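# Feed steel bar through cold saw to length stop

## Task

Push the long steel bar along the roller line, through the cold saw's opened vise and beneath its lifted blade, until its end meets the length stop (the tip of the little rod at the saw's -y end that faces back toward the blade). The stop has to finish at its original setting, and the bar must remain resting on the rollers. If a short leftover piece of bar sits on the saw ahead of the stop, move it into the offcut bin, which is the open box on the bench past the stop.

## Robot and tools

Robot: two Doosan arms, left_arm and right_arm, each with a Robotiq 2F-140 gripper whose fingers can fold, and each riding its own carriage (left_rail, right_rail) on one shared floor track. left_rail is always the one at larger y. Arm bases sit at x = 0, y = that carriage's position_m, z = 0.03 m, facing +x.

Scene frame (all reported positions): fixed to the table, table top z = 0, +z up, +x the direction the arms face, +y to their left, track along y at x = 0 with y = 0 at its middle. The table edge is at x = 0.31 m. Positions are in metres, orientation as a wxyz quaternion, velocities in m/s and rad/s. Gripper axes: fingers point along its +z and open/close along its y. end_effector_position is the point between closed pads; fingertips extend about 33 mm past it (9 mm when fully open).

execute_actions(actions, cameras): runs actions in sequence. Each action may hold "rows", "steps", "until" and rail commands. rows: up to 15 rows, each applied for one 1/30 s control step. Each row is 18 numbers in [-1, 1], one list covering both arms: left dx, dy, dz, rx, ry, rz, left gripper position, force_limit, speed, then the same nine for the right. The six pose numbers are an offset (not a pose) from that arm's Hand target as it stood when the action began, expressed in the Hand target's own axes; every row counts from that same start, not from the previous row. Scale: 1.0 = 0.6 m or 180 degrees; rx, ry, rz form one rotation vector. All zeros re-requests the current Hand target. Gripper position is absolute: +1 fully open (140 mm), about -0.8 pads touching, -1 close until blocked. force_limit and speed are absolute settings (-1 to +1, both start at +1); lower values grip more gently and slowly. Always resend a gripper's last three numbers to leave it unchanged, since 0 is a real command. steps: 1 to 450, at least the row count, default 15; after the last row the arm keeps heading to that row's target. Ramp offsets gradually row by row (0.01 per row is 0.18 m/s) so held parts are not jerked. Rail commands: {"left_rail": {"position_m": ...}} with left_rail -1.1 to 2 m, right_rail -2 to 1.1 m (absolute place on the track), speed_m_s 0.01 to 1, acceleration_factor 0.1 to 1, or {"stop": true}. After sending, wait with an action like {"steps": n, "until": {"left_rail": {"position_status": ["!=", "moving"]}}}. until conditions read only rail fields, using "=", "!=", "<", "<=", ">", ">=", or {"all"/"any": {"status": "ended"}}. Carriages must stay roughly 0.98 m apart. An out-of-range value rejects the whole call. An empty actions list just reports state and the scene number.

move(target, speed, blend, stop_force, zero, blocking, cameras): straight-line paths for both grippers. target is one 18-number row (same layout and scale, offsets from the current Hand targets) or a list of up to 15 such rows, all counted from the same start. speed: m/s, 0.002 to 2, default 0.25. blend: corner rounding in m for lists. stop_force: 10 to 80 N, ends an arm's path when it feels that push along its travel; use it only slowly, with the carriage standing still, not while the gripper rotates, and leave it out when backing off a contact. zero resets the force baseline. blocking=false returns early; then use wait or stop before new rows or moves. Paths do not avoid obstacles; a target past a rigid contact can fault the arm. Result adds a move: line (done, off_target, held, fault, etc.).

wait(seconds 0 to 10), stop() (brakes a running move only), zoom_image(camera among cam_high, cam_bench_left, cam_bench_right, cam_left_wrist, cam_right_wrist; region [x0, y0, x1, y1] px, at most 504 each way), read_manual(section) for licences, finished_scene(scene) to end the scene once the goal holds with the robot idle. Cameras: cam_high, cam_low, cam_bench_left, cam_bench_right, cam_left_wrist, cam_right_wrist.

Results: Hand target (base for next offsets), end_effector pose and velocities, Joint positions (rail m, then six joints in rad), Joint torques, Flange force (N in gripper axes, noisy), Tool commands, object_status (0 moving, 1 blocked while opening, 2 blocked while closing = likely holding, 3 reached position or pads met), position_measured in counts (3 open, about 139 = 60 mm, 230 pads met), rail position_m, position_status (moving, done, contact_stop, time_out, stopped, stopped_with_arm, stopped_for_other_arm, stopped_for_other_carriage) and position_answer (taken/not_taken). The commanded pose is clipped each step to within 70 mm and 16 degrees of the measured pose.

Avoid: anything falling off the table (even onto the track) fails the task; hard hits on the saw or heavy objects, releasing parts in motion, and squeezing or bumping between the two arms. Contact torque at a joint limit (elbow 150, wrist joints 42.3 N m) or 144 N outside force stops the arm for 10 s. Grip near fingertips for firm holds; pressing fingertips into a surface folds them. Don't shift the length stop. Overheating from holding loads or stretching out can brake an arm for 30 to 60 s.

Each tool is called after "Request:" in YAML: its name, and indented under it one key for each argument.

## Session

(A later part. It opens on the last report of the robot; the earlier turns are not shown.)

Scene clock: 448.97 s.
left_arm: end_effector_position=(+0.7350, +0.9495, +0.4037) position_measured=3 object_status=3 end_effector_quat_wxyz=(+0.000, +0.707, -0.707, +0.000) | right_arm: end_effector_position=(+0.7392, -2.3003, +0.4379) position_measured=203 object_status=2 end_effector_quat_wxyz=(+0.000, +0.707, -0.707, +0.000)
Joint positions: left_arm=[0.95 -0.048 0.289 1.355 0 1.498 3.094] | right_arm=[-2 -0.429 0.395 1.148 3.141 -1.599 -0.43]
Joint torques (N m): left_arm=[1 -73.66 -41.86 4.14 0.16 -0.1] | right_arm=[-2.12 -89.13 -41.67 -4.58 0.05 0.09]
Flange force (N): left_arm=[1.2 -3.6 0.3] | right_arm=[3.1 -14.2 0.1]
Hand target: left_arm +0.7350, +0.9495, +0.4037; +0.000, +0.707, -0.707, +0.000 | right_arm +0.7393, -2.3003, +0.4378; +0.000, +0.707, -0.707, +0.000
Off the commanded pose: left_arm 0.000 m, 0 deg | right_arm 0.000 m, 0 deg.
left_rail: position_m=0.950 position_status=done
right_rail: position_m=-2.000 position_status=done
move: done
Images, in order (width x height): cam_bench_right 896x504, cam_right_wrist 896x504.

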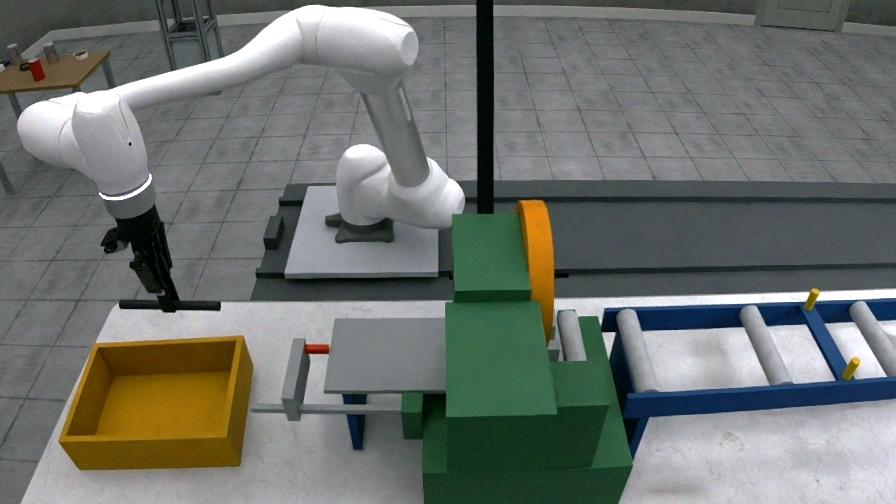

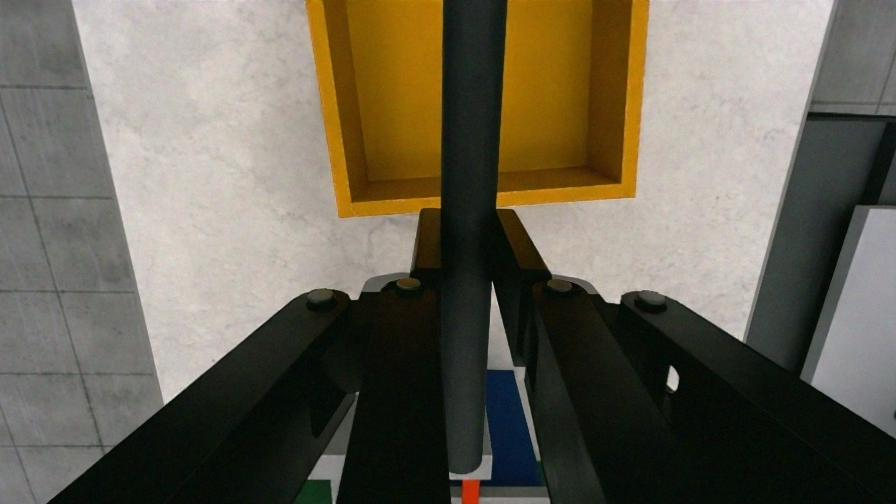

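Request:
move:
  target:
    - [0,0,0,0,0,0,1,1,1,0.183,0.0483,0.05,0,0,0,-1,0,-1]
    - [0,0,0,0,0,0,1,1,1,0.183,0.0483,0.48,0,0,0,-1,0,-1]
    - [0,0,0,0,0,0,1,1,1,0.183,0.0483,0.6267,0,0,0,-1,0,-1]
  speed: [0.25,0.25,0.06]
  blend: [0.04,0.005,0]
  cameras: ["cam_right_wrist","cam_bench_right"]

Scene clock: 467.77 s.
left_arm: end_effector_position=(+0.7350, +0.9495, +0.4037) position_measured=3 object_status=3 end_effector_quat_wxyz=(+0.000, +0.707, -0.707, +0.000) | right_arm: end_effector_position=(+0.7101, -2.4100, +0.0618) position_measured=203 object_status=2 end_effector_quat_wxyz=(+0.000, +0.707, -0.707, +0.000)
Joint positions: left_arm=[0.95 -0.048 0.289 1.355 0 1.498 3.094] | right_arm=[-2 -0.566 0.597 1.543 3.142 -1.003 -0.566]
Joint torques (N m): left_arm=[1.04 -73.37 -41.94 4.15 0.15 -0.04] | right_arm=[-1.9 -101.44 -34.77 -3.8 0.14 0.06]
Flange force (N): left_arm=[1.5 -2.8 0.3] | right_arm=[4.5 -12.3 7.7]
Hand target: left_arm +0.7350, +0.9495, +0.4037; +0.000, +0.707, -0.707, +0.000 | right_arm +0.7101, -2.4100, +0.0618; +0.000, +0.707, -0.707, +0.000
Off the commanded pose: left_arm 0.000 m, 0 deg | right_arm 0.000 m, 0 deg.
left_rail: position_m=0.950 position_status=done
right_rail: position_m=-2.000 position_status=done
move: done
Images, in order (width x height): cam_bench_right 896x504, cam_right_wrist 896x504.

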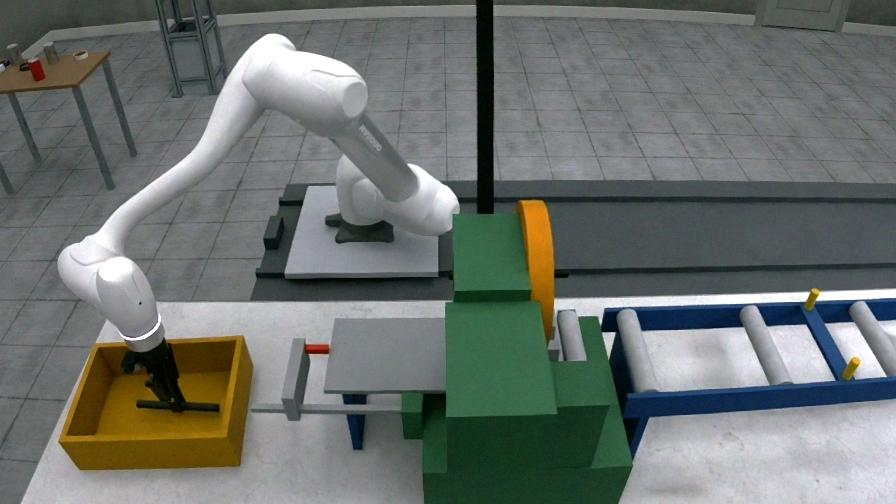

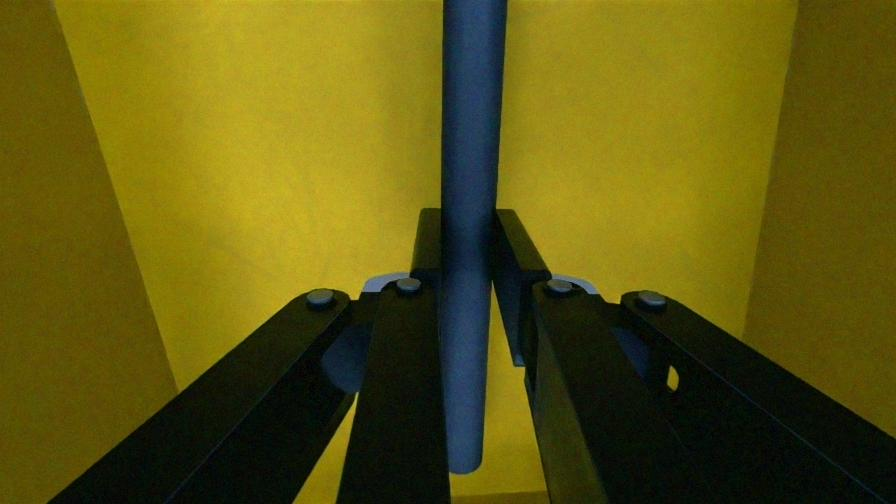

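Request:
move:
  target: [0,0,0,0,0,0,1,1,1,0,0,0.0167,0,0,0,-1,0,-1]
  speed: 0.04
  stop_force: 12
  cameras: []

Request:
execute_actions:
  actions:
    - {"rows":[[0,0,0,0,0,0,1,1,1,0,0,0,0,0,0,-0.1,0,-1]],"steps":50}
  cameras: ["cam_right_wrist"]

Scene clock: 474.93 s.
left_arm: end_effector_position=(+0.7350, +0.9495, +0.4037) position_measured=3 object_status=3 end_effector_quat_wxyz=(+0.000, +0.707, -0.707, +0.000) | right_arm: end_effector_position=(+0.7101, -2.4100, +0.0518) position_measured=203 object_status=2 end_effector_quat_wxyz=(+0.000, +0.707, -0.707, +0.000)
Joint positions: left_arm=[0.95 -0.048 0.289 1.355 0 1.498 3.094] | right_arm=[-2 -0.566 0.606 1.549 3.142 -0.988 -0.566]
Joint torques (N m): left_arm=[0.93 -73.87 -41.89 4.14 0.11 -0.02] | right_arm=[-2.13 -101.93 -34.53 -3.83 0.05 0.05]
Flange force (N): left_arm=[1.4 -3.7 -0.2] | right_arm=[4.1 -12.2 8.0]
Hand target: left_arm +0.7350, +0.9495, +0.4037; +0.000, +0.707, -0.707, +0.000 | right_arm +0.7101, -2.4100, +0.0518; +0.000, +0.707, -0.707, +0.000
Off the commanded pose: left_arm 0.000 m, 0 deg | right_arm 0.000 m, 0 deg.
left_rail: position_m=0.950 position_status=done
right_rail: position_m=-2.000 position_status=done
move: done
No camera images: "cameras" was empty.

Scene clock: 476.80 s.
left_arm: end_effector_position=(+0.7350, +0.9495, +0.4037) position_measured=3 object_status=3 end_effector_quat_wxyz=(+0.000, +0.707, -0.707, +0.000) | right_arm: end_effector_position=(+0.7101, -2.4100, +0.0518) position_measured=141 object_status=3 end_effector_quat_wxyz=(+0.000, +0.707, -0.707, +0.000)
Joint positions: left_arm=[0.95 -0.048 0.289 1.355 0 1.498 3.094] | right_arm=[-2 -0.566 0.606 1.549 3.142 -0.988 -0.566]
Joint torques (N m): left_arm=[1.04 -73.68 -41.94 4.14 0.17 -0.06] | right_arm=[-1.6 -97.54 -32.25 -3.81 0.04 0.12]
Flange force (N): left_arm=[1.3 -3.8 0.2] | right_arm=[4.5 -11.3 2.8]
Hand target: left_arm +0.7350, +0.9495, +0.4037; +0.000, +0.707, -0.707, +0.000 | right_arm +0.7101, -2.4100, +0.0518; +0.000, +0.707, -0.707, +0.000
Off the commanded pose: left_arm 0.000 m, 0 deg | right_arm 0.000 m, 0 deg.
left_rail: position_m=0.950 position_status=done
right_rail: position_m=-2.000 position_status=done
Images, in order (width x height): cam_right_wrist 896x504.

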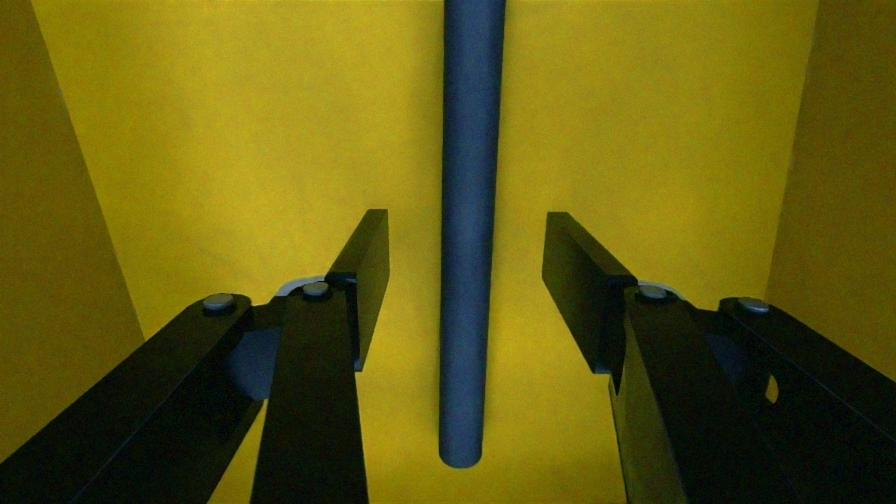

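Request:
move:
  target:
    - [0,0,0,0,0,0,-1,0,1,0,0,-0.667,0,0,0,-0.1,0,-1]
    - [-0.2167,0.1083,0.131,0,0,0,-1,0,1,-0.483,0.0835,-0.667,0,0,0,-0.1,0,-1]
  speed: 0.25
  cameras: ["cam_right_wrist","cam_left_wrist"]

Request:
move:
  target: [0,0,0.12,0,0,0,-1,0,1,0,0,0,0,0,0,-0.1,0,-1]
  speed: 0.015
  stop_force: 10
  cameras: ["cam_left_wrist"]

Scene clock: 491.80 s.
left_arm: end_effector_position=(+0.6700, +1.0796, +0.3251) position_measured=236 object_status=3 end_effector_quat_wxyz=(+0.000, +0.707, -0.707, +0.000) | right_arm: end_effector_position=(+0.6600, -2.1203, +0.4521) position_measured=141 object_status=3 end_effector_quat_wxyz=(+0.000, +0.707, -0.707, +0.000) end_effector_velocity=(+0.000, -0.001, +0.000) end_effector_angular_velocity=(-0.002, -0.001, +0.000)
Joint positions: left_arm=[0.95 0.14 0.224 1.58 0 1.337 3.282] | right_arm=[-2 -0.232 0.181 1.404 3.142 -1.558 -0.233]
Joint velocities: left_arm=[within noise] | right_arm=[-0.001 0 0 0 -0.001 0.001 0]
Joint torques (N m): left_arm=[1.19 -65.99 -40.7 4.07 0.16 -0.06] | right_arm=[-1.72 -62.09 -38.91 -4.19 0.09 0]
Flange force (N): left_arm=[1.0 -3.5 0.8] | right_arm=[-0.9 -9.2 -4.6]
Hand target: left_arm +0.6700, +1.0795, +0.3251; +0.000, +0.707, -0.707, +0.000 | right_arm +0.6600, -2.1203, +0.4521; +0.000, +0.707, -0.707, +0.000
Off the commanded pose: left_arm 0.000 m, 0 deg | right_arm 0.000 m, 0 deg.
left_rail: position_m=0.950 position_status=done
right_rail: position_m=-2.000 position_status=done
move: done
Images, in order (width x height): cam_left_wrist 896x504, cam_right_wrist 896x504.

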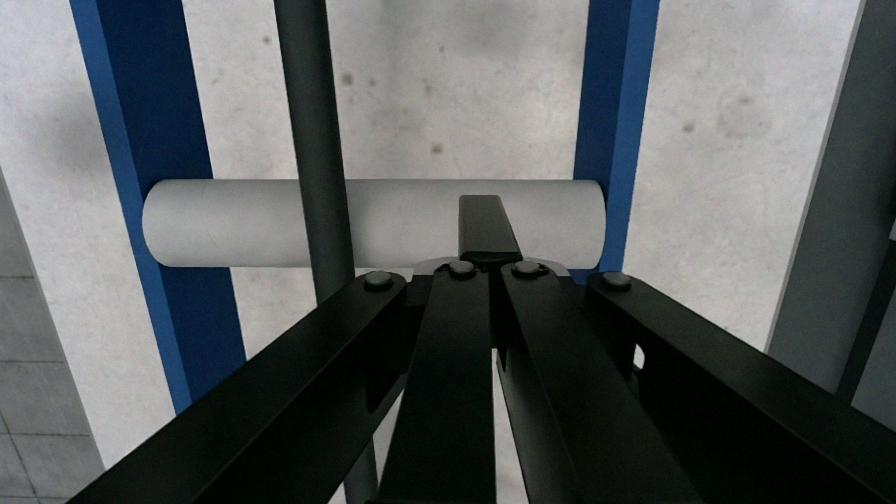

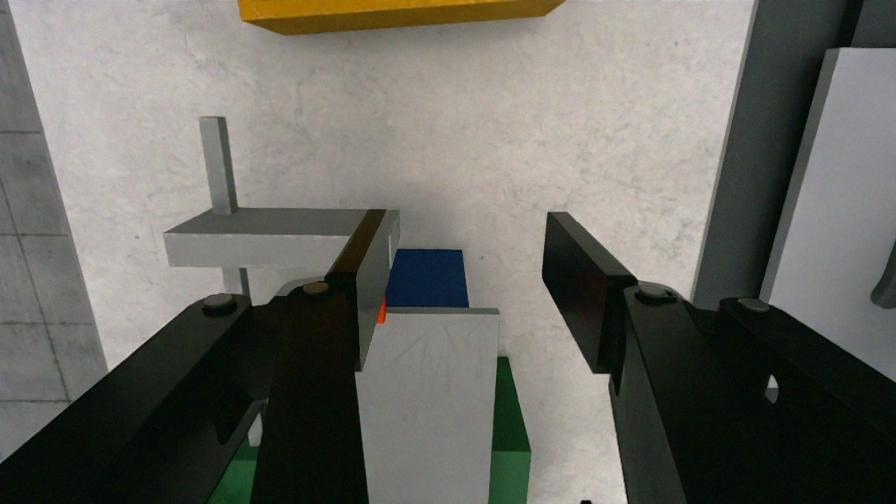

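Scene clock: 495.80 s.
left_arm: end_effector_position=(+0.6700, +1.0795, +0.2792) position_measured=236 object_status=3 end_effector_quat_wxyz=(+0.000, +0.707, -0.707, +0.000) | right_arm: end_effector_position=(+0.6600, -2.1203, +0.4521) position_measured=141 object_status=3 end_effector_quat_wxyz=(+0.000, +0.707, -0.707, +0.000)
Joint positions: left_arm=[0.95 0.14 0.244 1.64 0 1.257 3.282] | right_arm=[-2 -0.232 0.181 1.404 3.142 -1.558 -0.233]
Joint torques (N m): left_arm=[6.83 -48.94 -29.73 6.85 -2.36 -0.03] | right_arm=[-1.56 -62.76 -38.85 -4.53 0.1 0.09]
Flange force (N): left_arm=[10.7 1.9 -24.9] | right_arm=[-0.3 -10.3 -4.5]
Hand target: left_arm +0.6700, +1.0795, +0.2792; +0.000, +0.707, -0.707, +0.000 (not the last commanded pose) | right_arm +0.6600, -2.1203, +0.4521; +0.000, +0.707, -0.707, +0.000
Off the commanded pose: left_arm 0.026 m, 0 deg | right_arm 0.000 m, 0 deg.
left_rail: position_m=0.950 position_status=done
right_rail: position_m=-2.000 position_status=done
move: contact (left_arm)
Images, in order (width x height): cam_left_wrist 896x504.

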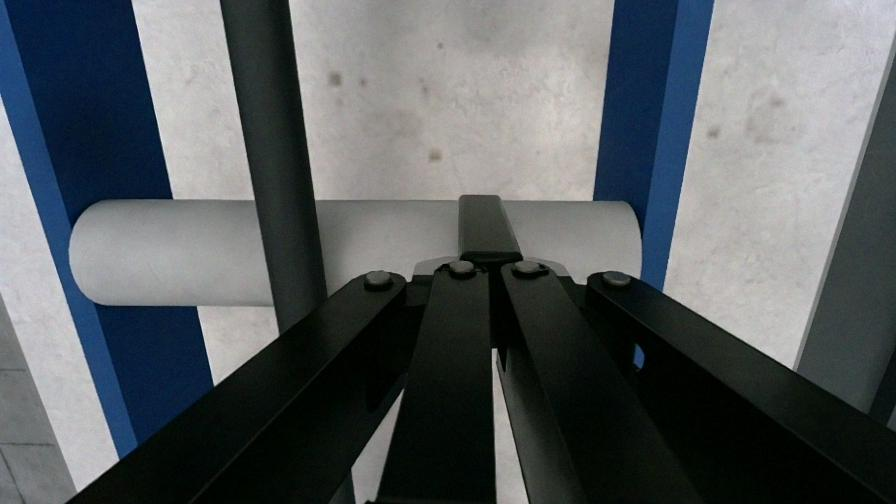

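Request:
move:
  target:
    - [0,0,-0.11,0,0,0,-0.1,0,1,0,0,0,0,0,0,-0.1,0,-1]
    - [0.1158,-0.1117,-0.11,0,0,0,-0.1,0,1,0,0,0,0,0,0,-0.1,0,-1]
    - [0.1158,-0.1117,-0.013,0,0,0,-0.1,0,1,0,0,0,0,0,0,-0.1,0,-1]
  speed: [0.1,0.15,0.1]
  cameras: ["cam_right_wrist","cam_left_wrist"]

Request:
zoom_image:
  camera: "cam_right_wrist"
  region: [300, 180, 560, 430]

Scene clock: 539.00 s.
left_arm: end_effector_position=(+0.7371, +1.0100, +0.2870) position_measured=141 object_status=3 end_effector_quat_wxyz=(+0.000, +0.707, -0.707, +0.000) | right_arm: end_effector_position=(+0.6600, -2.1203, +0.4521) position_measured=141 object_status=3 end_effector_quat_wxyz=(+0.000, +0.707, -0.707, +0.000)
Joint positions: left_arm=[0.95 0.035 0.329 1.513 0 1.299 3.176] | right_arm=[-2 -0.232 0.181 1.404 3.142 -1.558 -0.233]
Joint torques (N m): left_arm=[1.16 -76.03 -40.24 4.02 0.1 -0.07] | right_arm=[-2.02 -62.15 -38.97 -4.48 0.09 0.03]
Flange force (N): left_arm=[1.1 -2.8 -0.4] | right_arm=[-1.3 -9.3 -4.2]
Hand target: left_arm +0.7370, +1.0100, +0.2870; +0.000, +0.707, -0.707, +0.000 | right_arm +0.6600, -2.1203, +0.4521; +0.000, +0.707, -0.707, +0.000
Off the commanded pose: left_arm 0.000 m, 0 deg | right_arm 0.000 m, 0 deg.
left_rail: position_m=0.950 position_status=done
right_rail: position_m=-2.000 position_status=done
move: done
Images, in order (width x height): cam_left_wrist 896x504, cam_right_wrist 896x504.

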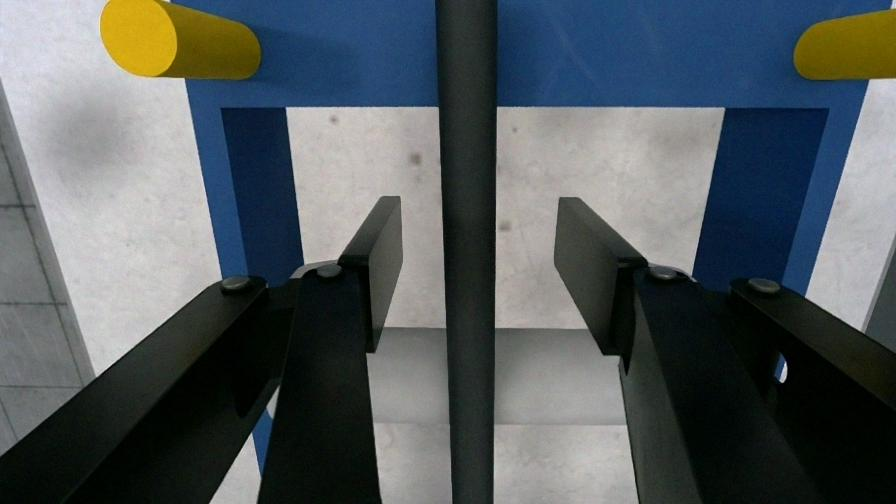

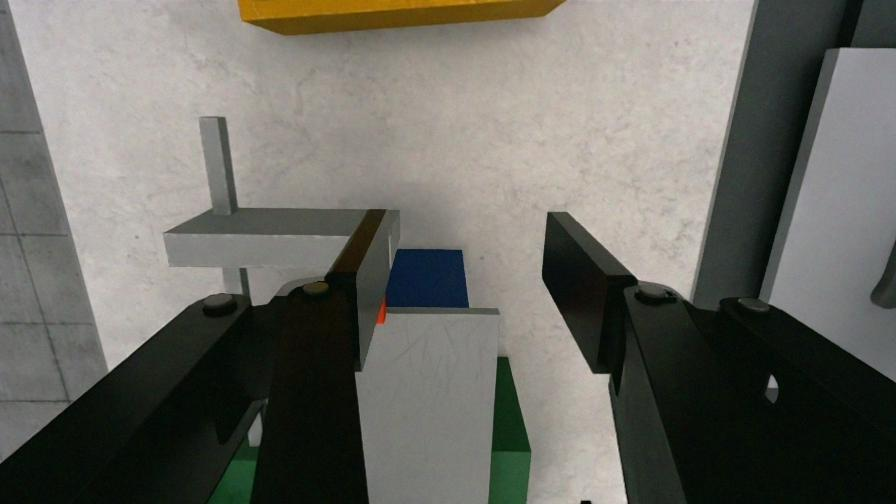

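Scaled by 1.938.

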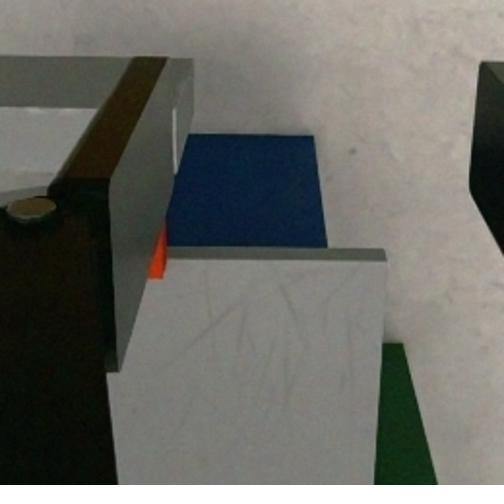

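Request:
execute_actions:
  actions:
    - {"rows":[[0,0,0,0,0,0,-0.53,0,-1,0,0,0,0,0,0,-0.1,0,-1]],"steps":50}
  cameras: []

Request:
move:
  target: [0,0.0238,0,0,0,0,-0.53,0,-1,-0.284,-0.0667,0.053,0,-0.194,0,-0.1,0,-1]
  speed: 0.1
  cameras: ["cam_right_wrist","cam_left_wrist"]

Scene clock: 571.60 s.
left_arm: end_effector_position=(+0.7370, +1.0100, +0.2870) position_measured=196 object_status=3 end_effector_quat_wxyz=(+0.000, +0.707, -0.707, +0.000) | right_arm: end_effector_position=(+0.6600, -2.1203, +0.4521) position_measured=141 object_status=3 end_effector_quat_wxyz=(+0.000, +0.707, -0.707, +0.000)
Joint positions: left_arm=[0.95 0.035 0.329 1.514 0 1.299 3.176] | right_arm=[-2 -0.232 0.181 1.404 3.142 -1.558 -0.233]
Joint torques (N m): left_arm=[1.06 -75.79 -39.05 4.03 0.89 -0.04] | right_arm=[-1.9 -62.43 -39.06 -4.53 0.1 0.03]
Flange force (N): left_arm=[1.0 -5.1 -0.1] | right_arm=[-1.1 -9.6 -4.5]
Hand target: left_arm +0.7370, +1.0100, +0.2870; +0.000, +0.707, -0.707, +0.000 | right_arm +0.6600, -2.1203, +0.4521; +0.000, +0.707, -0.707, +0.000
Off the commanded pose: left_arm 0.000 m, 0 deg | right_arm 0.000 m, 0 deg.
left_rail: position_m=0.950 position_status=done
right_rail: position_m=-2.000 position_status=done
No camera images: "cameras" was empty.

Scene clock: 574.97 s.
left_arm: end_effector_position=(+0.7228, +1.0100, +0.2870) position_measured=196 object_status=3 end_effector_quat_wxyz=(+0.000, +0.707, -0.707, +0.000) | right_arm: end_effector_position=(+0.6999, -1.9499, +0.4204) position_measured=141 object_status=3 end_effector_quat_wxyz=(-0.212, +0.675, -0.674, -0.213)
Joint positions: left_arm=[0.95 0.035 0.306 1.544 0 1.291 3.177] | right_arm=[-2 -0.246 0.263 1.466 3.73 -1.58 -0.292]
Joint torques (N m): left_arm=[1.18 -73.77 -40.22 4.01 0.13 -0.04] | right_arm=[-1.61 -70.36 -37.68 -2.29 -0.39 0.1]
Flange force (N): left_arm=[1.4 -3.9 1.2] | right_arm=[-1.7 -11.3 -2.5]
Hand target: left_arm +0.7228, +1.0100, +0.2870; +0.000, +0.707, -0.707, +0.000 | right_arm +0.6999, -1.9499, +0.4203; -0.212, +0.675, -0.674, -0.213
Off the commanded pose: left_arm 0.000 m, 0 deg | right_arm 0.000 m, 0 deg.
left_rail: position_m=0.950 position_status=done
right_rail: position_m=-2.000 position_status=done
move: done
Images, in order (width x height): cam_left_wrist 896x504, cam_right_wrist 896x504.

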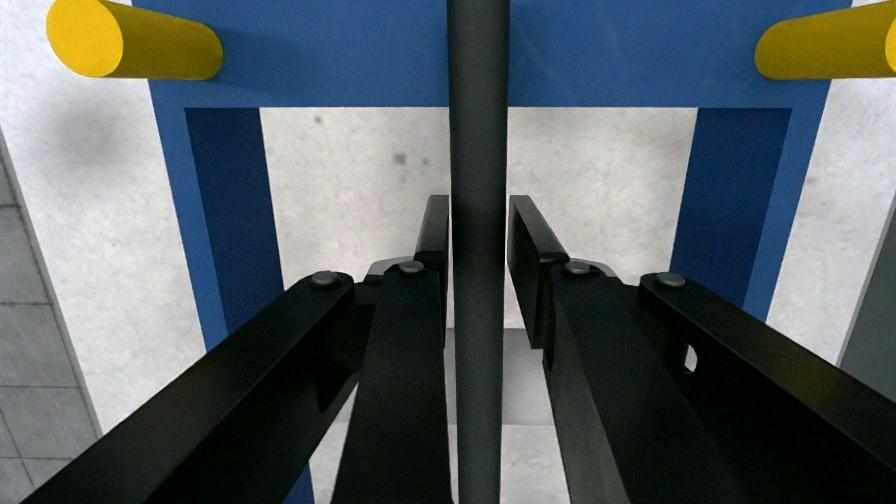

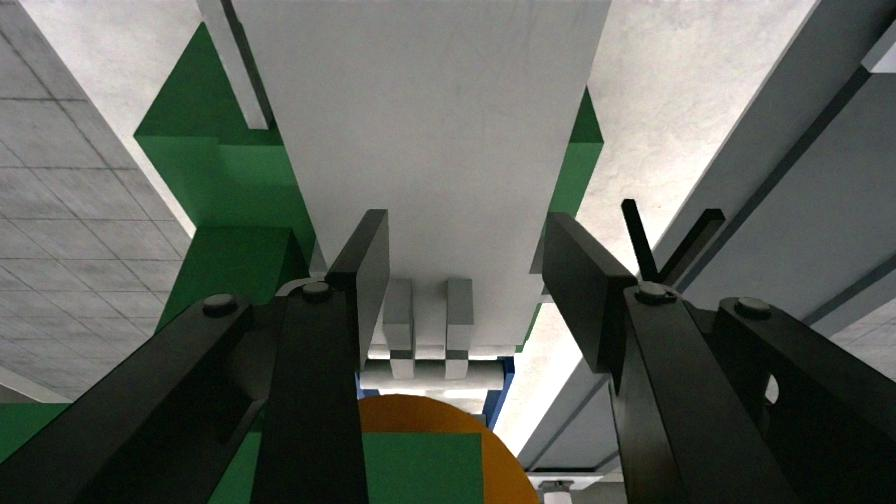

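Request:
move:
  target: [0,0.0063,0,0,0,0,-0.53,0,-1,0,0,0,0,0,0,-0.1,0,-1]
  speed: 0.05
  cameras: []

Request:
execute_actions:
  actions:
    - {"rows":[[0,0,0,0,0,0,-0.1,0,0,0,0,0,0,0,0,-0.1,0,-1]],"steps":20}
  cameras: ["cam_left_wrist"]

Request:
move:
  target:
    - [0,0,-0.14,0,0,0,-0.1,0,0,0,0,-0.03,0,0,0,-0.1,0,-1]
    - [-0.15,0,-0.188,0,0,0,-0.1,0,0,0,0,-0.03,0,0,0,-0.1,0,-1]
  speed: 0.25
  blend: [0.03,0]
  cameras: []

Request:
execute_actions:
  actions:
    - {"left_rail":{"position_m":2.0},"steps":200,"until":{"all":{"status":"ended"}}}
  cameras: ["cam_left_wrist","cam_bench_left"]

Scene clock: 608.90 s.
left_arm: end_effector_position=(+0.7190, +1.0100, +0.2870) position_measured=196 object_status=3 end_effector_quat_wxyz=(+0.000, +0.707, -0.707, +0.000) | right_arm: end_effector_position=(+0.6999, -1.9499, +0.4203) position_measured=141 object_status=3 end_effector_quat_wxyz=(-0.212, +0.675, -0.674, -0.213)
Joint positions: left_arm=[0.95 0.035 0.301 1.552 0 1.289 3.177] | right_arm=[-2 -0.246 0.263 1.466 3.73 -1.58 -0.292]
Joint torques (N m): left_arm=[1.06 -73.06 -40.38 3.98 -0.23 -0.04] | right_arm=[-2 -69.84 -37.7 -2.28 -0.47 0.08]
Flange force (N): left_arm=[1.0 -3.1 0.6] | right_arm=[-2.2 -10.5 -1.8]
Hand target: left_arm +0.7190, +1.0100, +0.2870; +0.000, +0.707, -0.707, +0.000 | right_arm +0.6999, -1.9499, +0.4203; -0.212, +0.675, -0.674, -0.213
Off the commanded pose: left_arm 0.000 m, 0 deg | right_arm 0.000 m, 0 deg.
left_rail: position_m=0.950 position_status=done
right_rail: position_m=-2.000 position_status=done
move: done
No camera images: "cameras" was empty.

Scene clock: 609.77 s.
left_arm: end_effector_position=(+0.7190, +1.0100, +0.2870) position_measured=141 object_status=3 end_effector_quat_wxyz=(+0.000, +0.707, -0.707, +0.000) | right_arm: end_effector_position=(+0.6999, -1.9499, +0.4203) position_measured=141 object_status=3 end_effector_quat_wxyz=(-0.212, +0.675, -0.674, -0.213)
Joint positions: left_arm=[0.95 0.035 0.301 1.552 0 1.289 3.177] | right_arm=[-2 -0.246 0.263 1.466 3.73 -1.58 -0.292]
Joint torques (N m): left_arm=[0.89 -73.24 -40.21 4 0.11 -0.08] | right_arm=[-2.04 -69.7 -37.5 -2.25 -0.51 0.04]
Flange force (N): left_arm=[0.9 -3.4 0.5] | right_arm=[-2.4 -10.7 -2.1]
Hand target: left_arm +0.7190, +1.0100, +0.2870; +0.000, +0.707, -0.707, +0.000 | right_arm +0.6999, -1.9499, +0.4203; -0.212, +0.675, -0.674, -0.213
Off the commanded pose: left_arm 0.000 m, 0 deg | right_arm 0.000 m, 0 deg.
left_rail: position_m=0.950 position_status=done
right_rail: position_m=-2.000 position_status=done
Images, in order (width x height): cam_left_wrist 896x504.

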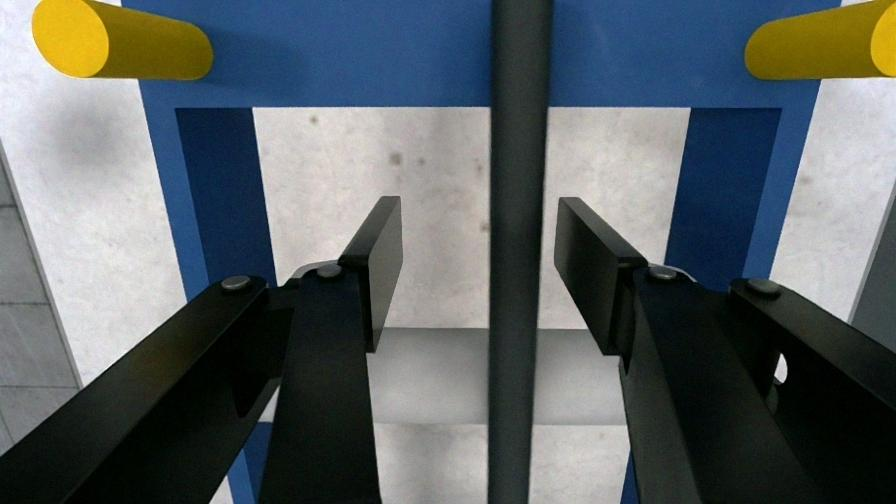

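Scene clock: 610.90 s.
left_arm: end_effector_position=(+0.7190, +1.1000, +0.3998) position_measured=141 object_status=3 end_effector_quat_wxyz=(+0.000, +0.707, -0.707, +0.000) | right_arm: end_effector_position=(+0.6999, -1.9602, +0.4351) position_measured=141 object_status=3 end_effector_quat_wxyz=(-0.212, +0.675, -0.674, -0.213)
Joint positions: left_arm=[0.95 0.159 0.288 1.362 0 1.491 3.3] | right_arm=[-2 -0.26 0.263 1.439 3.728 -1.61 -0.289]
Joint torques (N m): left_arm=[1.92 -73.66 -42.04 4.19 0.14 -0.02] | right_arm=[-2.03 -70.3 -37.94 -2.23 -0.36 0.1]
Flange force (N): left_arm=[2.0 -3.6 0.5] | right_arm=[-2.1 -10.9 -2.3]
Hand target: left_arm +0.7190, +1.1000, +0.3998; +0.000, +0.707, -0.707, +0.000 | right_arm +0.6999, -1.9602, +0.4351; -0.212, +0.675, -0.674, -0.213
Off the commanded pose: left_arm 0.000 m, 0 deg | right_arm 0.000 m, 0 deg.
left_rail: position_m=0.950 position_status=done
right_rail: position_m=-2.000 position_status=done
move: done
No camera images: "cameras" was empty.

Scene clock: 614.00 s.
left_arm: end_effector_position=(+0.7190, +2.1499, +0.3998) position_measured=141 object_status=3 end_effector_quat_wxyz=(+0.000, +0.707, -0.707, +0.000) | right_arm: end_effector_position=(+0.6999, -1.9602, +0.4351) position_measured=141 object_status=3 end_effector_quat_wxyz=(-0.212, +0.675, -0.674, -0.213)
Joint positions: left_arm=[2 0.159 0.288 1.362 0 1.491 3.3] | right_arm=[-2 -0.26 0.263 1.439 3.728 -1.61 -0.289]
Joint torques (N m): left_arm=[1.32 -73.4 -41.89 4.18 0.16 -0.08] | right_arm=[-1.77 -70.43 -37.72 -2.24 -0.39 0.06]
Flange force (N): left_arm=[1.1 -3.9 0.5] | right_arm=[-1.8 -11.5 -2.6]
Hand target: left_arm +0.7190, +2.1500, +0.3998; +0.000, +0.707, -0.707, +0.000 | right_arm +0.6999, -1.9602, +0.4351; -0.212, +0.675, -0.674, -0.213
Tool commands: left_gripper/position=-0.1 left_gripper/force_limit=+0.0 left_gripper/speed=+0.0 right_gripper/position=-0.1 right_gripper/force_limit=+0.0 right_gripper/speed=-1.0
Off the commanded pose: left_arm 0.000 m, 0 deg | right_arm 0.000 m, 0 deg.
left_rail: position_m=2.000 position_status=done
right_rail: position_m=-2.000 position_status=done
Images, in order (width x height): cam_bench_left 896x504, cam_left_wrist 896x504.

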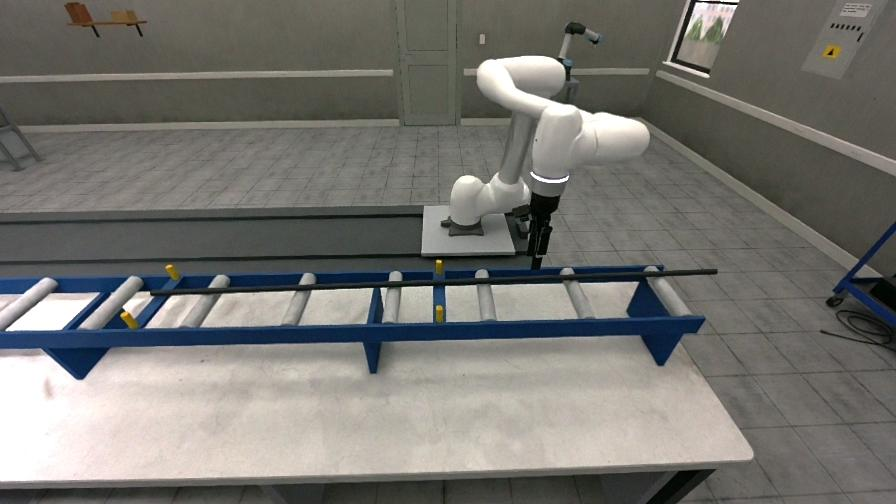

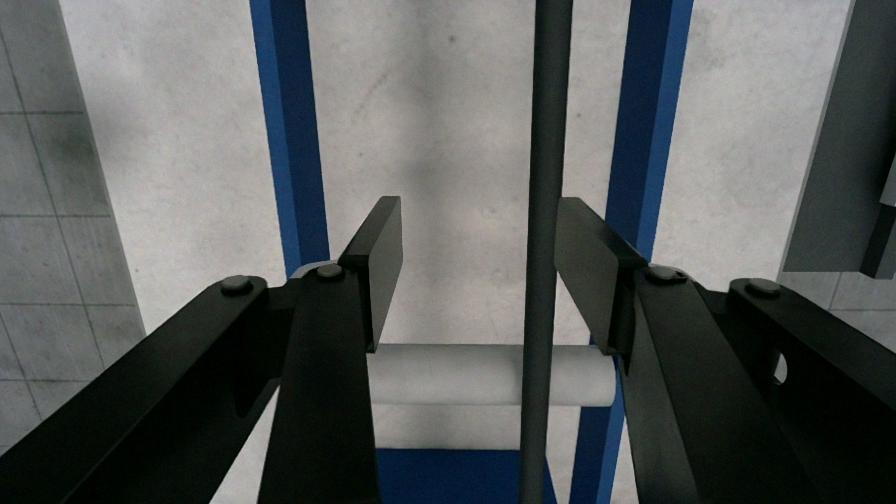

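Request:
wait:
  seconds: 0.1
  cameras: ["cam_left_wrist","cam_bench_left","cam_low"]

Scene clock: 626.57 s.
left_arm: end_effector_position=(+0.7190, +2.1500, +0.3998) position_measured=141 object_status=3 end_effector_quat_wxyz=(+0.000, +0.707, -0.707, +0.000) | right_arm: end_effector_position=(+0.6999, -1.9602, +0.4351) position_measured=141 object_status=3 end_effector_quat_wxyz=(-0.212, +0.675, -0.674, -0.213)
Joint positions: left_arm=[2 0.159 0.288 1.362 0 1.491 3.3] | right_arm=[-2 -0.26 0.263 1.439 3.728 -1.61 -0.289]
Joint torques (N m): left_arm=[0.95 -73.35 -41.91 4.11 0.11 -0.04] | right_arm=[-1.96 -70.06 -37.7 -2.32 -0.39 -0.01]
Flange force (N): left_arm=[0.6 -3.5 0.1] | right_arm=[-2.5 -11.1 -2.8]
Hand target: left_arm +0.7190, +2.1500, +0.3998; +0.000, +0.707, -0.707, +0.000 | right_arm +0.6999, -1.9602, +0.4351; -0.212, +0.675, -0.674, -0.213
Tool commands: left_gripper/position=-0.1 left_gripper/force_limit=+0.0 left_gripper/speed=+0.0 right_gripper/position=-0.1 right_gripper/force_limit=+0.0 right_gripper/speed=-1.0
Off the commanded pose: left_arm 0.000 m, 0 deg | right_arm 0.000 m, 0 deg.
left_rail: position_m=2.000 position_status=done
right_rail: position_m=-2.000 position_status=done
wait: 0.10 s; at rest from the start
Images, in order (width x height): cam_low 896x504, cam_bench_left 896x504, cam_left_wrist 896x504.

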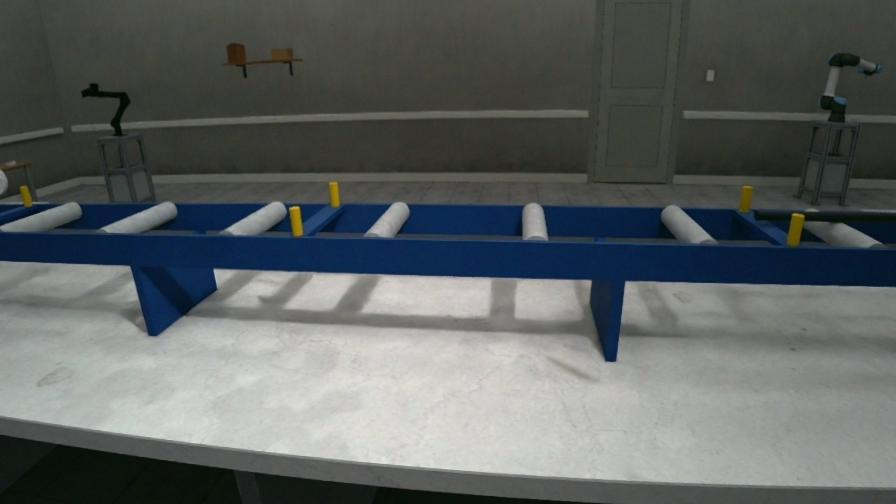

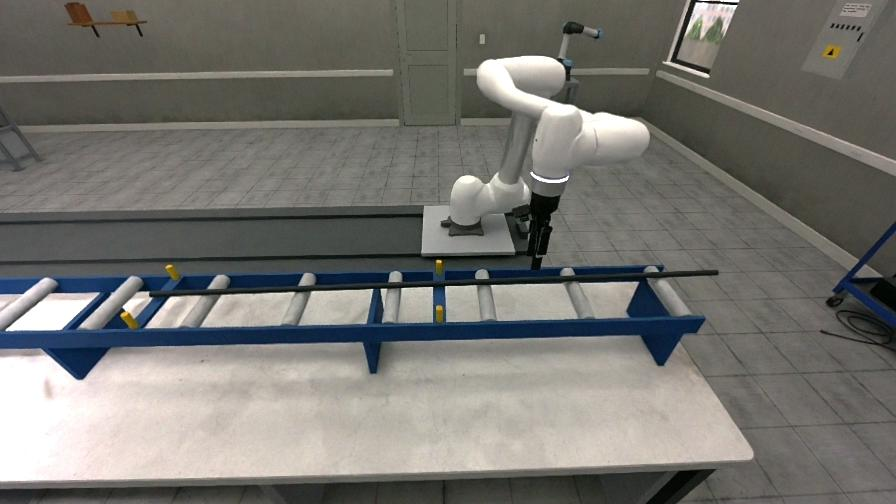

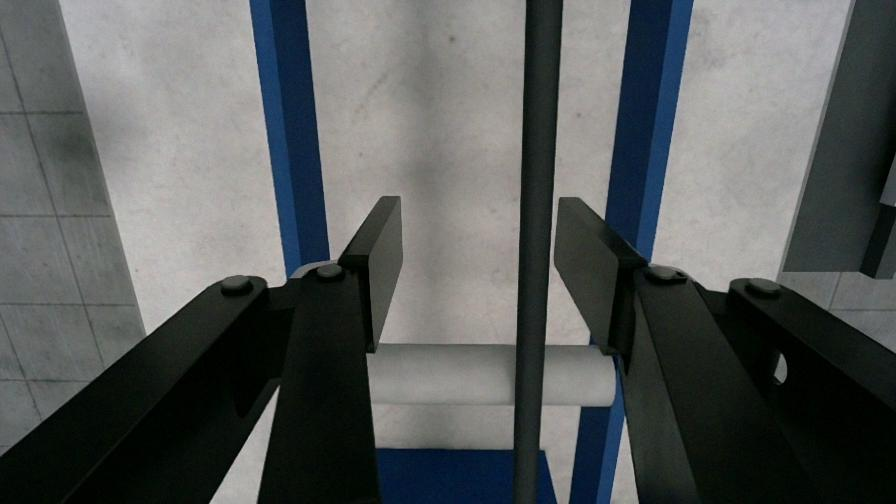

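Request:
move:
  target: [-0.333,0,-0.333,0,0,0,-0.1,0,0,0,0,0,0,0,0,-0.1,0,-1]
  speed: 0.3
  cameras: ["cam_left_wrist"]

Scene clock: 650.63 s.
left_arm: end_effector_position=(+0.7189, +2.3498, +0.5996) position_measured=141 object_status=3 end_effector_quat_wxyz=(+0.000, +0.707, -0.707, +0.000) | right_arm: end_effector_position=(+0.6999, -1.9602, +0.4351) position_measured=141 object_status=3 end_effector_quat_wxyz=(-0.212, +0.675, -0.674, -0.213)
Joint positions: left_arm=[2 0.41 0.458 0.759 0 1.924 3.551] | right_arm=[-2 -0.26 0.263 1.439 3.728 -1.61 -0.289]
Joint torques (N m): left_arm=[0.78 -87.66 -39.3 3.95 0.17 -0.1] | right_arm=[-1.14 -70.54 -38.06 -2.28 -0.42 0.12]
Flange force (N): left_arm=[-1.4 -5.1 -2.1] | right_arm=[-0.8 -10.7 -2.5]
Hand target: left_arm +0.7189, +2.3499, +0.5996; +0.000, +0.707, -0.707, +0.000 | right_arm +0.6999, -1.9602, +0.4351; -0.212, +0.675, -0.674, -0.213
Off the commanded pose: left_arm 0.000 m, 0 deg | right_arm 0.000 m, 0 deg.
left_rail: position_m=2.000 position_status=done
right_rail: position_m=-2.000 position_status=done
move: done
Images, in order (width x height): cam_left_wrist 896x504.

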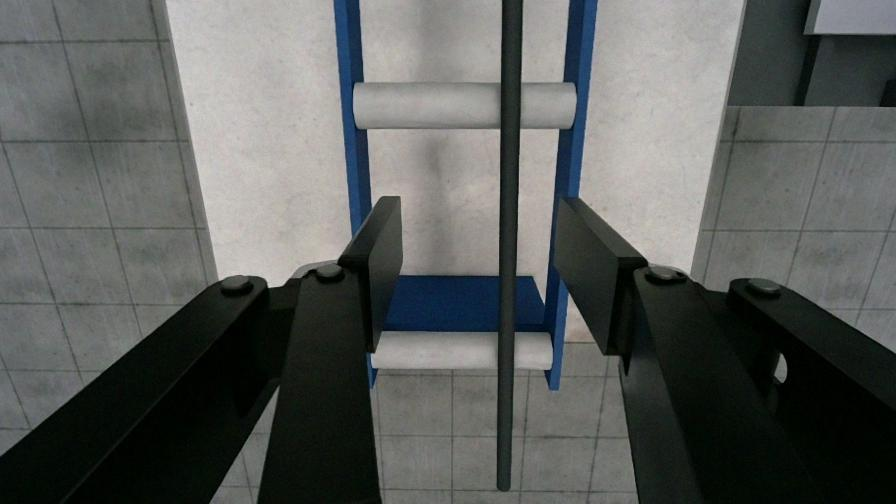

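Request:
move:
  target: [0.783,0.059,0.333,0,0,-0.008,-0.1,0,0,0,0,0,0,0,0,-0.1,0,-1]
  speed: 0.35
  cameras: ["cam_left_wrist"]

Scene clock: 663.20 s.
left_arm: end_effector_position=(+0.6836, +1.8800, +0.3998) position_measured=141 object_status=3 end_effector_quat_wxyz=(+0.000, +0.716, -0.698, +0.000) | right_arm: end_effector_position=(+0.6999, -1.9602, +0.4351) position_measured=141 object_status=3 end_effector_quat_wxyz=(-0.212, +0.675, -0.674, -0.213)
Joint positions: left_arm=[2 -0.223 0.222 1.447 0 1.472 2.893] | right_arm=[-2 -0.26 0.263 1.439 3.728 -1.61 -0.289]
Joint torques (N m): left_arm=[0.23 -66.51 -41.68 4.17 0.17 -0.05] | right_arm=[-1.82 -70.22 -37.91 -2.27 -0.44 0.06]
Flange force (N): left_arm=[0.7 -3.1 0.2] | right_arm=[-2.0 -10.8 -2.4]
Hand target: left_arm +0.6836, +1.8799, +0.3998; +0.000, +0.716, -0.698, +0.000 | right_arm +0.6999, -1.9602, +0.4351; -0.212, +0.675, -0.674, -0.213
Off the commanded pose: left_arm 0.000 m, 0 deg | right_arm 0.000 m, 0 deg.
left_rail: position_m=2.000 position_status=done
right_rail: position_m=-2.000 position_status=done
move: done
Images, in order (width x height): cam_left_wrist 896x504.

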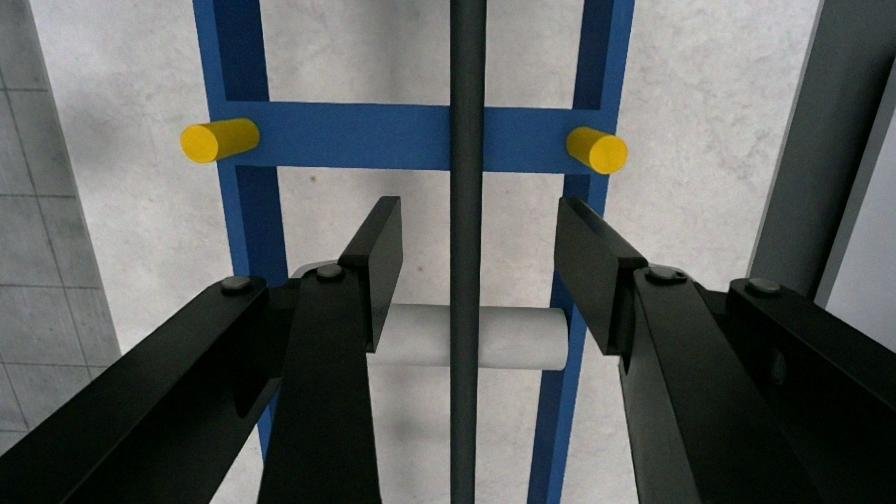

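Request:
move:
  target: [0,-0.0038,0.188,0,0,0,-0.1,0,0,0,0,0,0,0,0,-0.1,0,-1]
  speed: 0.12
  cameras: ["cam_left_wrist"]

Request:
execute_actions:
  actions:
    - {"rows":[[0,0,0,0,0,0,-1,1,-1,0,0,0,0,0,0,-0.1,0,-1]],"steps":75}
  cameras: ["cam_left_wrist"]

Scene clock: 679.07 s.
left_arm: end_effector_position=(+0.6859, +1.8800, +0.2870) position_measured=141 object_status=3 end_effector_quat_wxyz=(+0.000, +0.716, -0.698, +0.000) | right_arm: end_effector_position=(+0.6999, -1.9602, +0.4351) position_measured=141 object_status=3 end_effector_quat_wxyz=(-0.212, +0.675, -0.674, -0.213)
Joint positions: left_arm=[2 -0.223 0.262 1.603 0 1.277 2.894] | right_arm=[-2 -0.26 0.263 1.439 3.728 -1.61 -0.289]
Joint torques (N m): left_arm=[1.04 -68.49 -40.14 3.98 0.11 -0.06] | right_arm=[-2.18 -70.16 -37.85 -2.27 -0.42 0.04]
Flange force (N): left_arm=[1.9 -1.9 0.9] | right_arm=[-2.4 -11.0 -2.2]
Hand target: left_arm +0.6859, +1.8800, +0.2870; +0.000, +0.716, -0.698, +0.000 | right_arm +0.6999, -1.9602, +0.4351; -0.212, +0.675, -0.674, -0.213
Off the commanded pose: left_arm 0.000 m, 0 deg | right_arm 0.000 m, 0 deg.
left_rail: position_m=2.000 position_status=done
right_rail: position_m=-2.000 position_status=done
move: done
Images, in order (width x height): cam_left_wrist 896x504.

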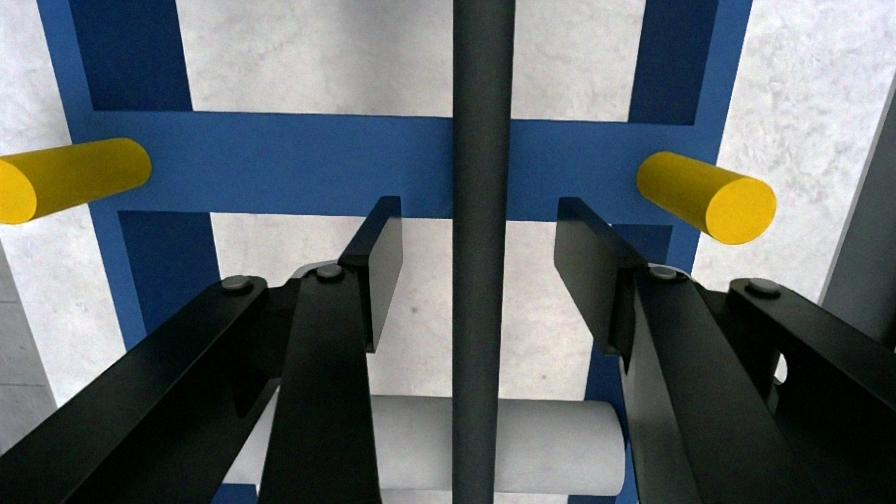

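Scene clock: 681.77 s.
left_arm: end_effector_position=(+0.6859, +1.8800, +0.2870) position_measured=204 object_status=2 end_effector_quat_wxyz=(+0.000, +0.716, -0.698, +0.000) | right_arm: end_effector_position=(+0.6999, -1.9602, +0.4351) position_measured=141 object_status=3 end_effector_quat_wxyz=(-0.212, +0.675, -0.674, -0.213)
Joint positions: left_arm=[2 -0.223 0.262 1.603 0 1.277 2.894] | right_arm=[-2 -0.26 0.263 1.439 3.728 -1.61 -0.289]
Joint torques (N m): left_arm=[0.57 -55.66 -31.4 4.06 -1.17 0.21] | right_arm=[-2.01 -70.29 -37.83 -2.3 -0.41 0.08]
Flange force (N): left_arm=[1.2 -0.3 -18.7] | right_arm=[-2.2 -11.2 -2.4]
Hand target: left_arm +0.6859, +1.8800, +0.2870; +0.000, +0.716, -0.698, +0.000 | right_arm +0.6999, -1.9602, +0.4351; -0.212, +0.675, -0.674, -0.213
Off the commanded pose: left_arm 0.000 m, 0 deg | right_arm 0.000 m, 0 deg.
left_rail: position_m=2.000 position_status=done
right_rail: position_m=-2.000 position_status=done
Images, in order (width x height): cam_left_wrist 896x504.

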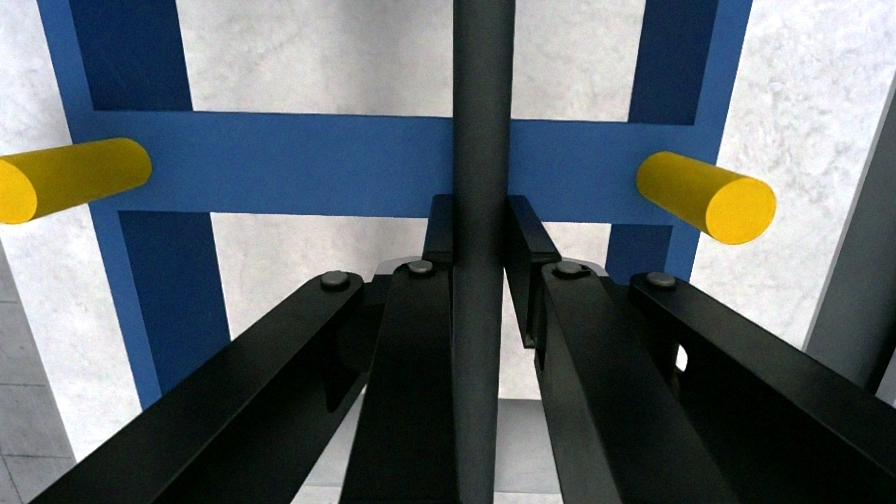

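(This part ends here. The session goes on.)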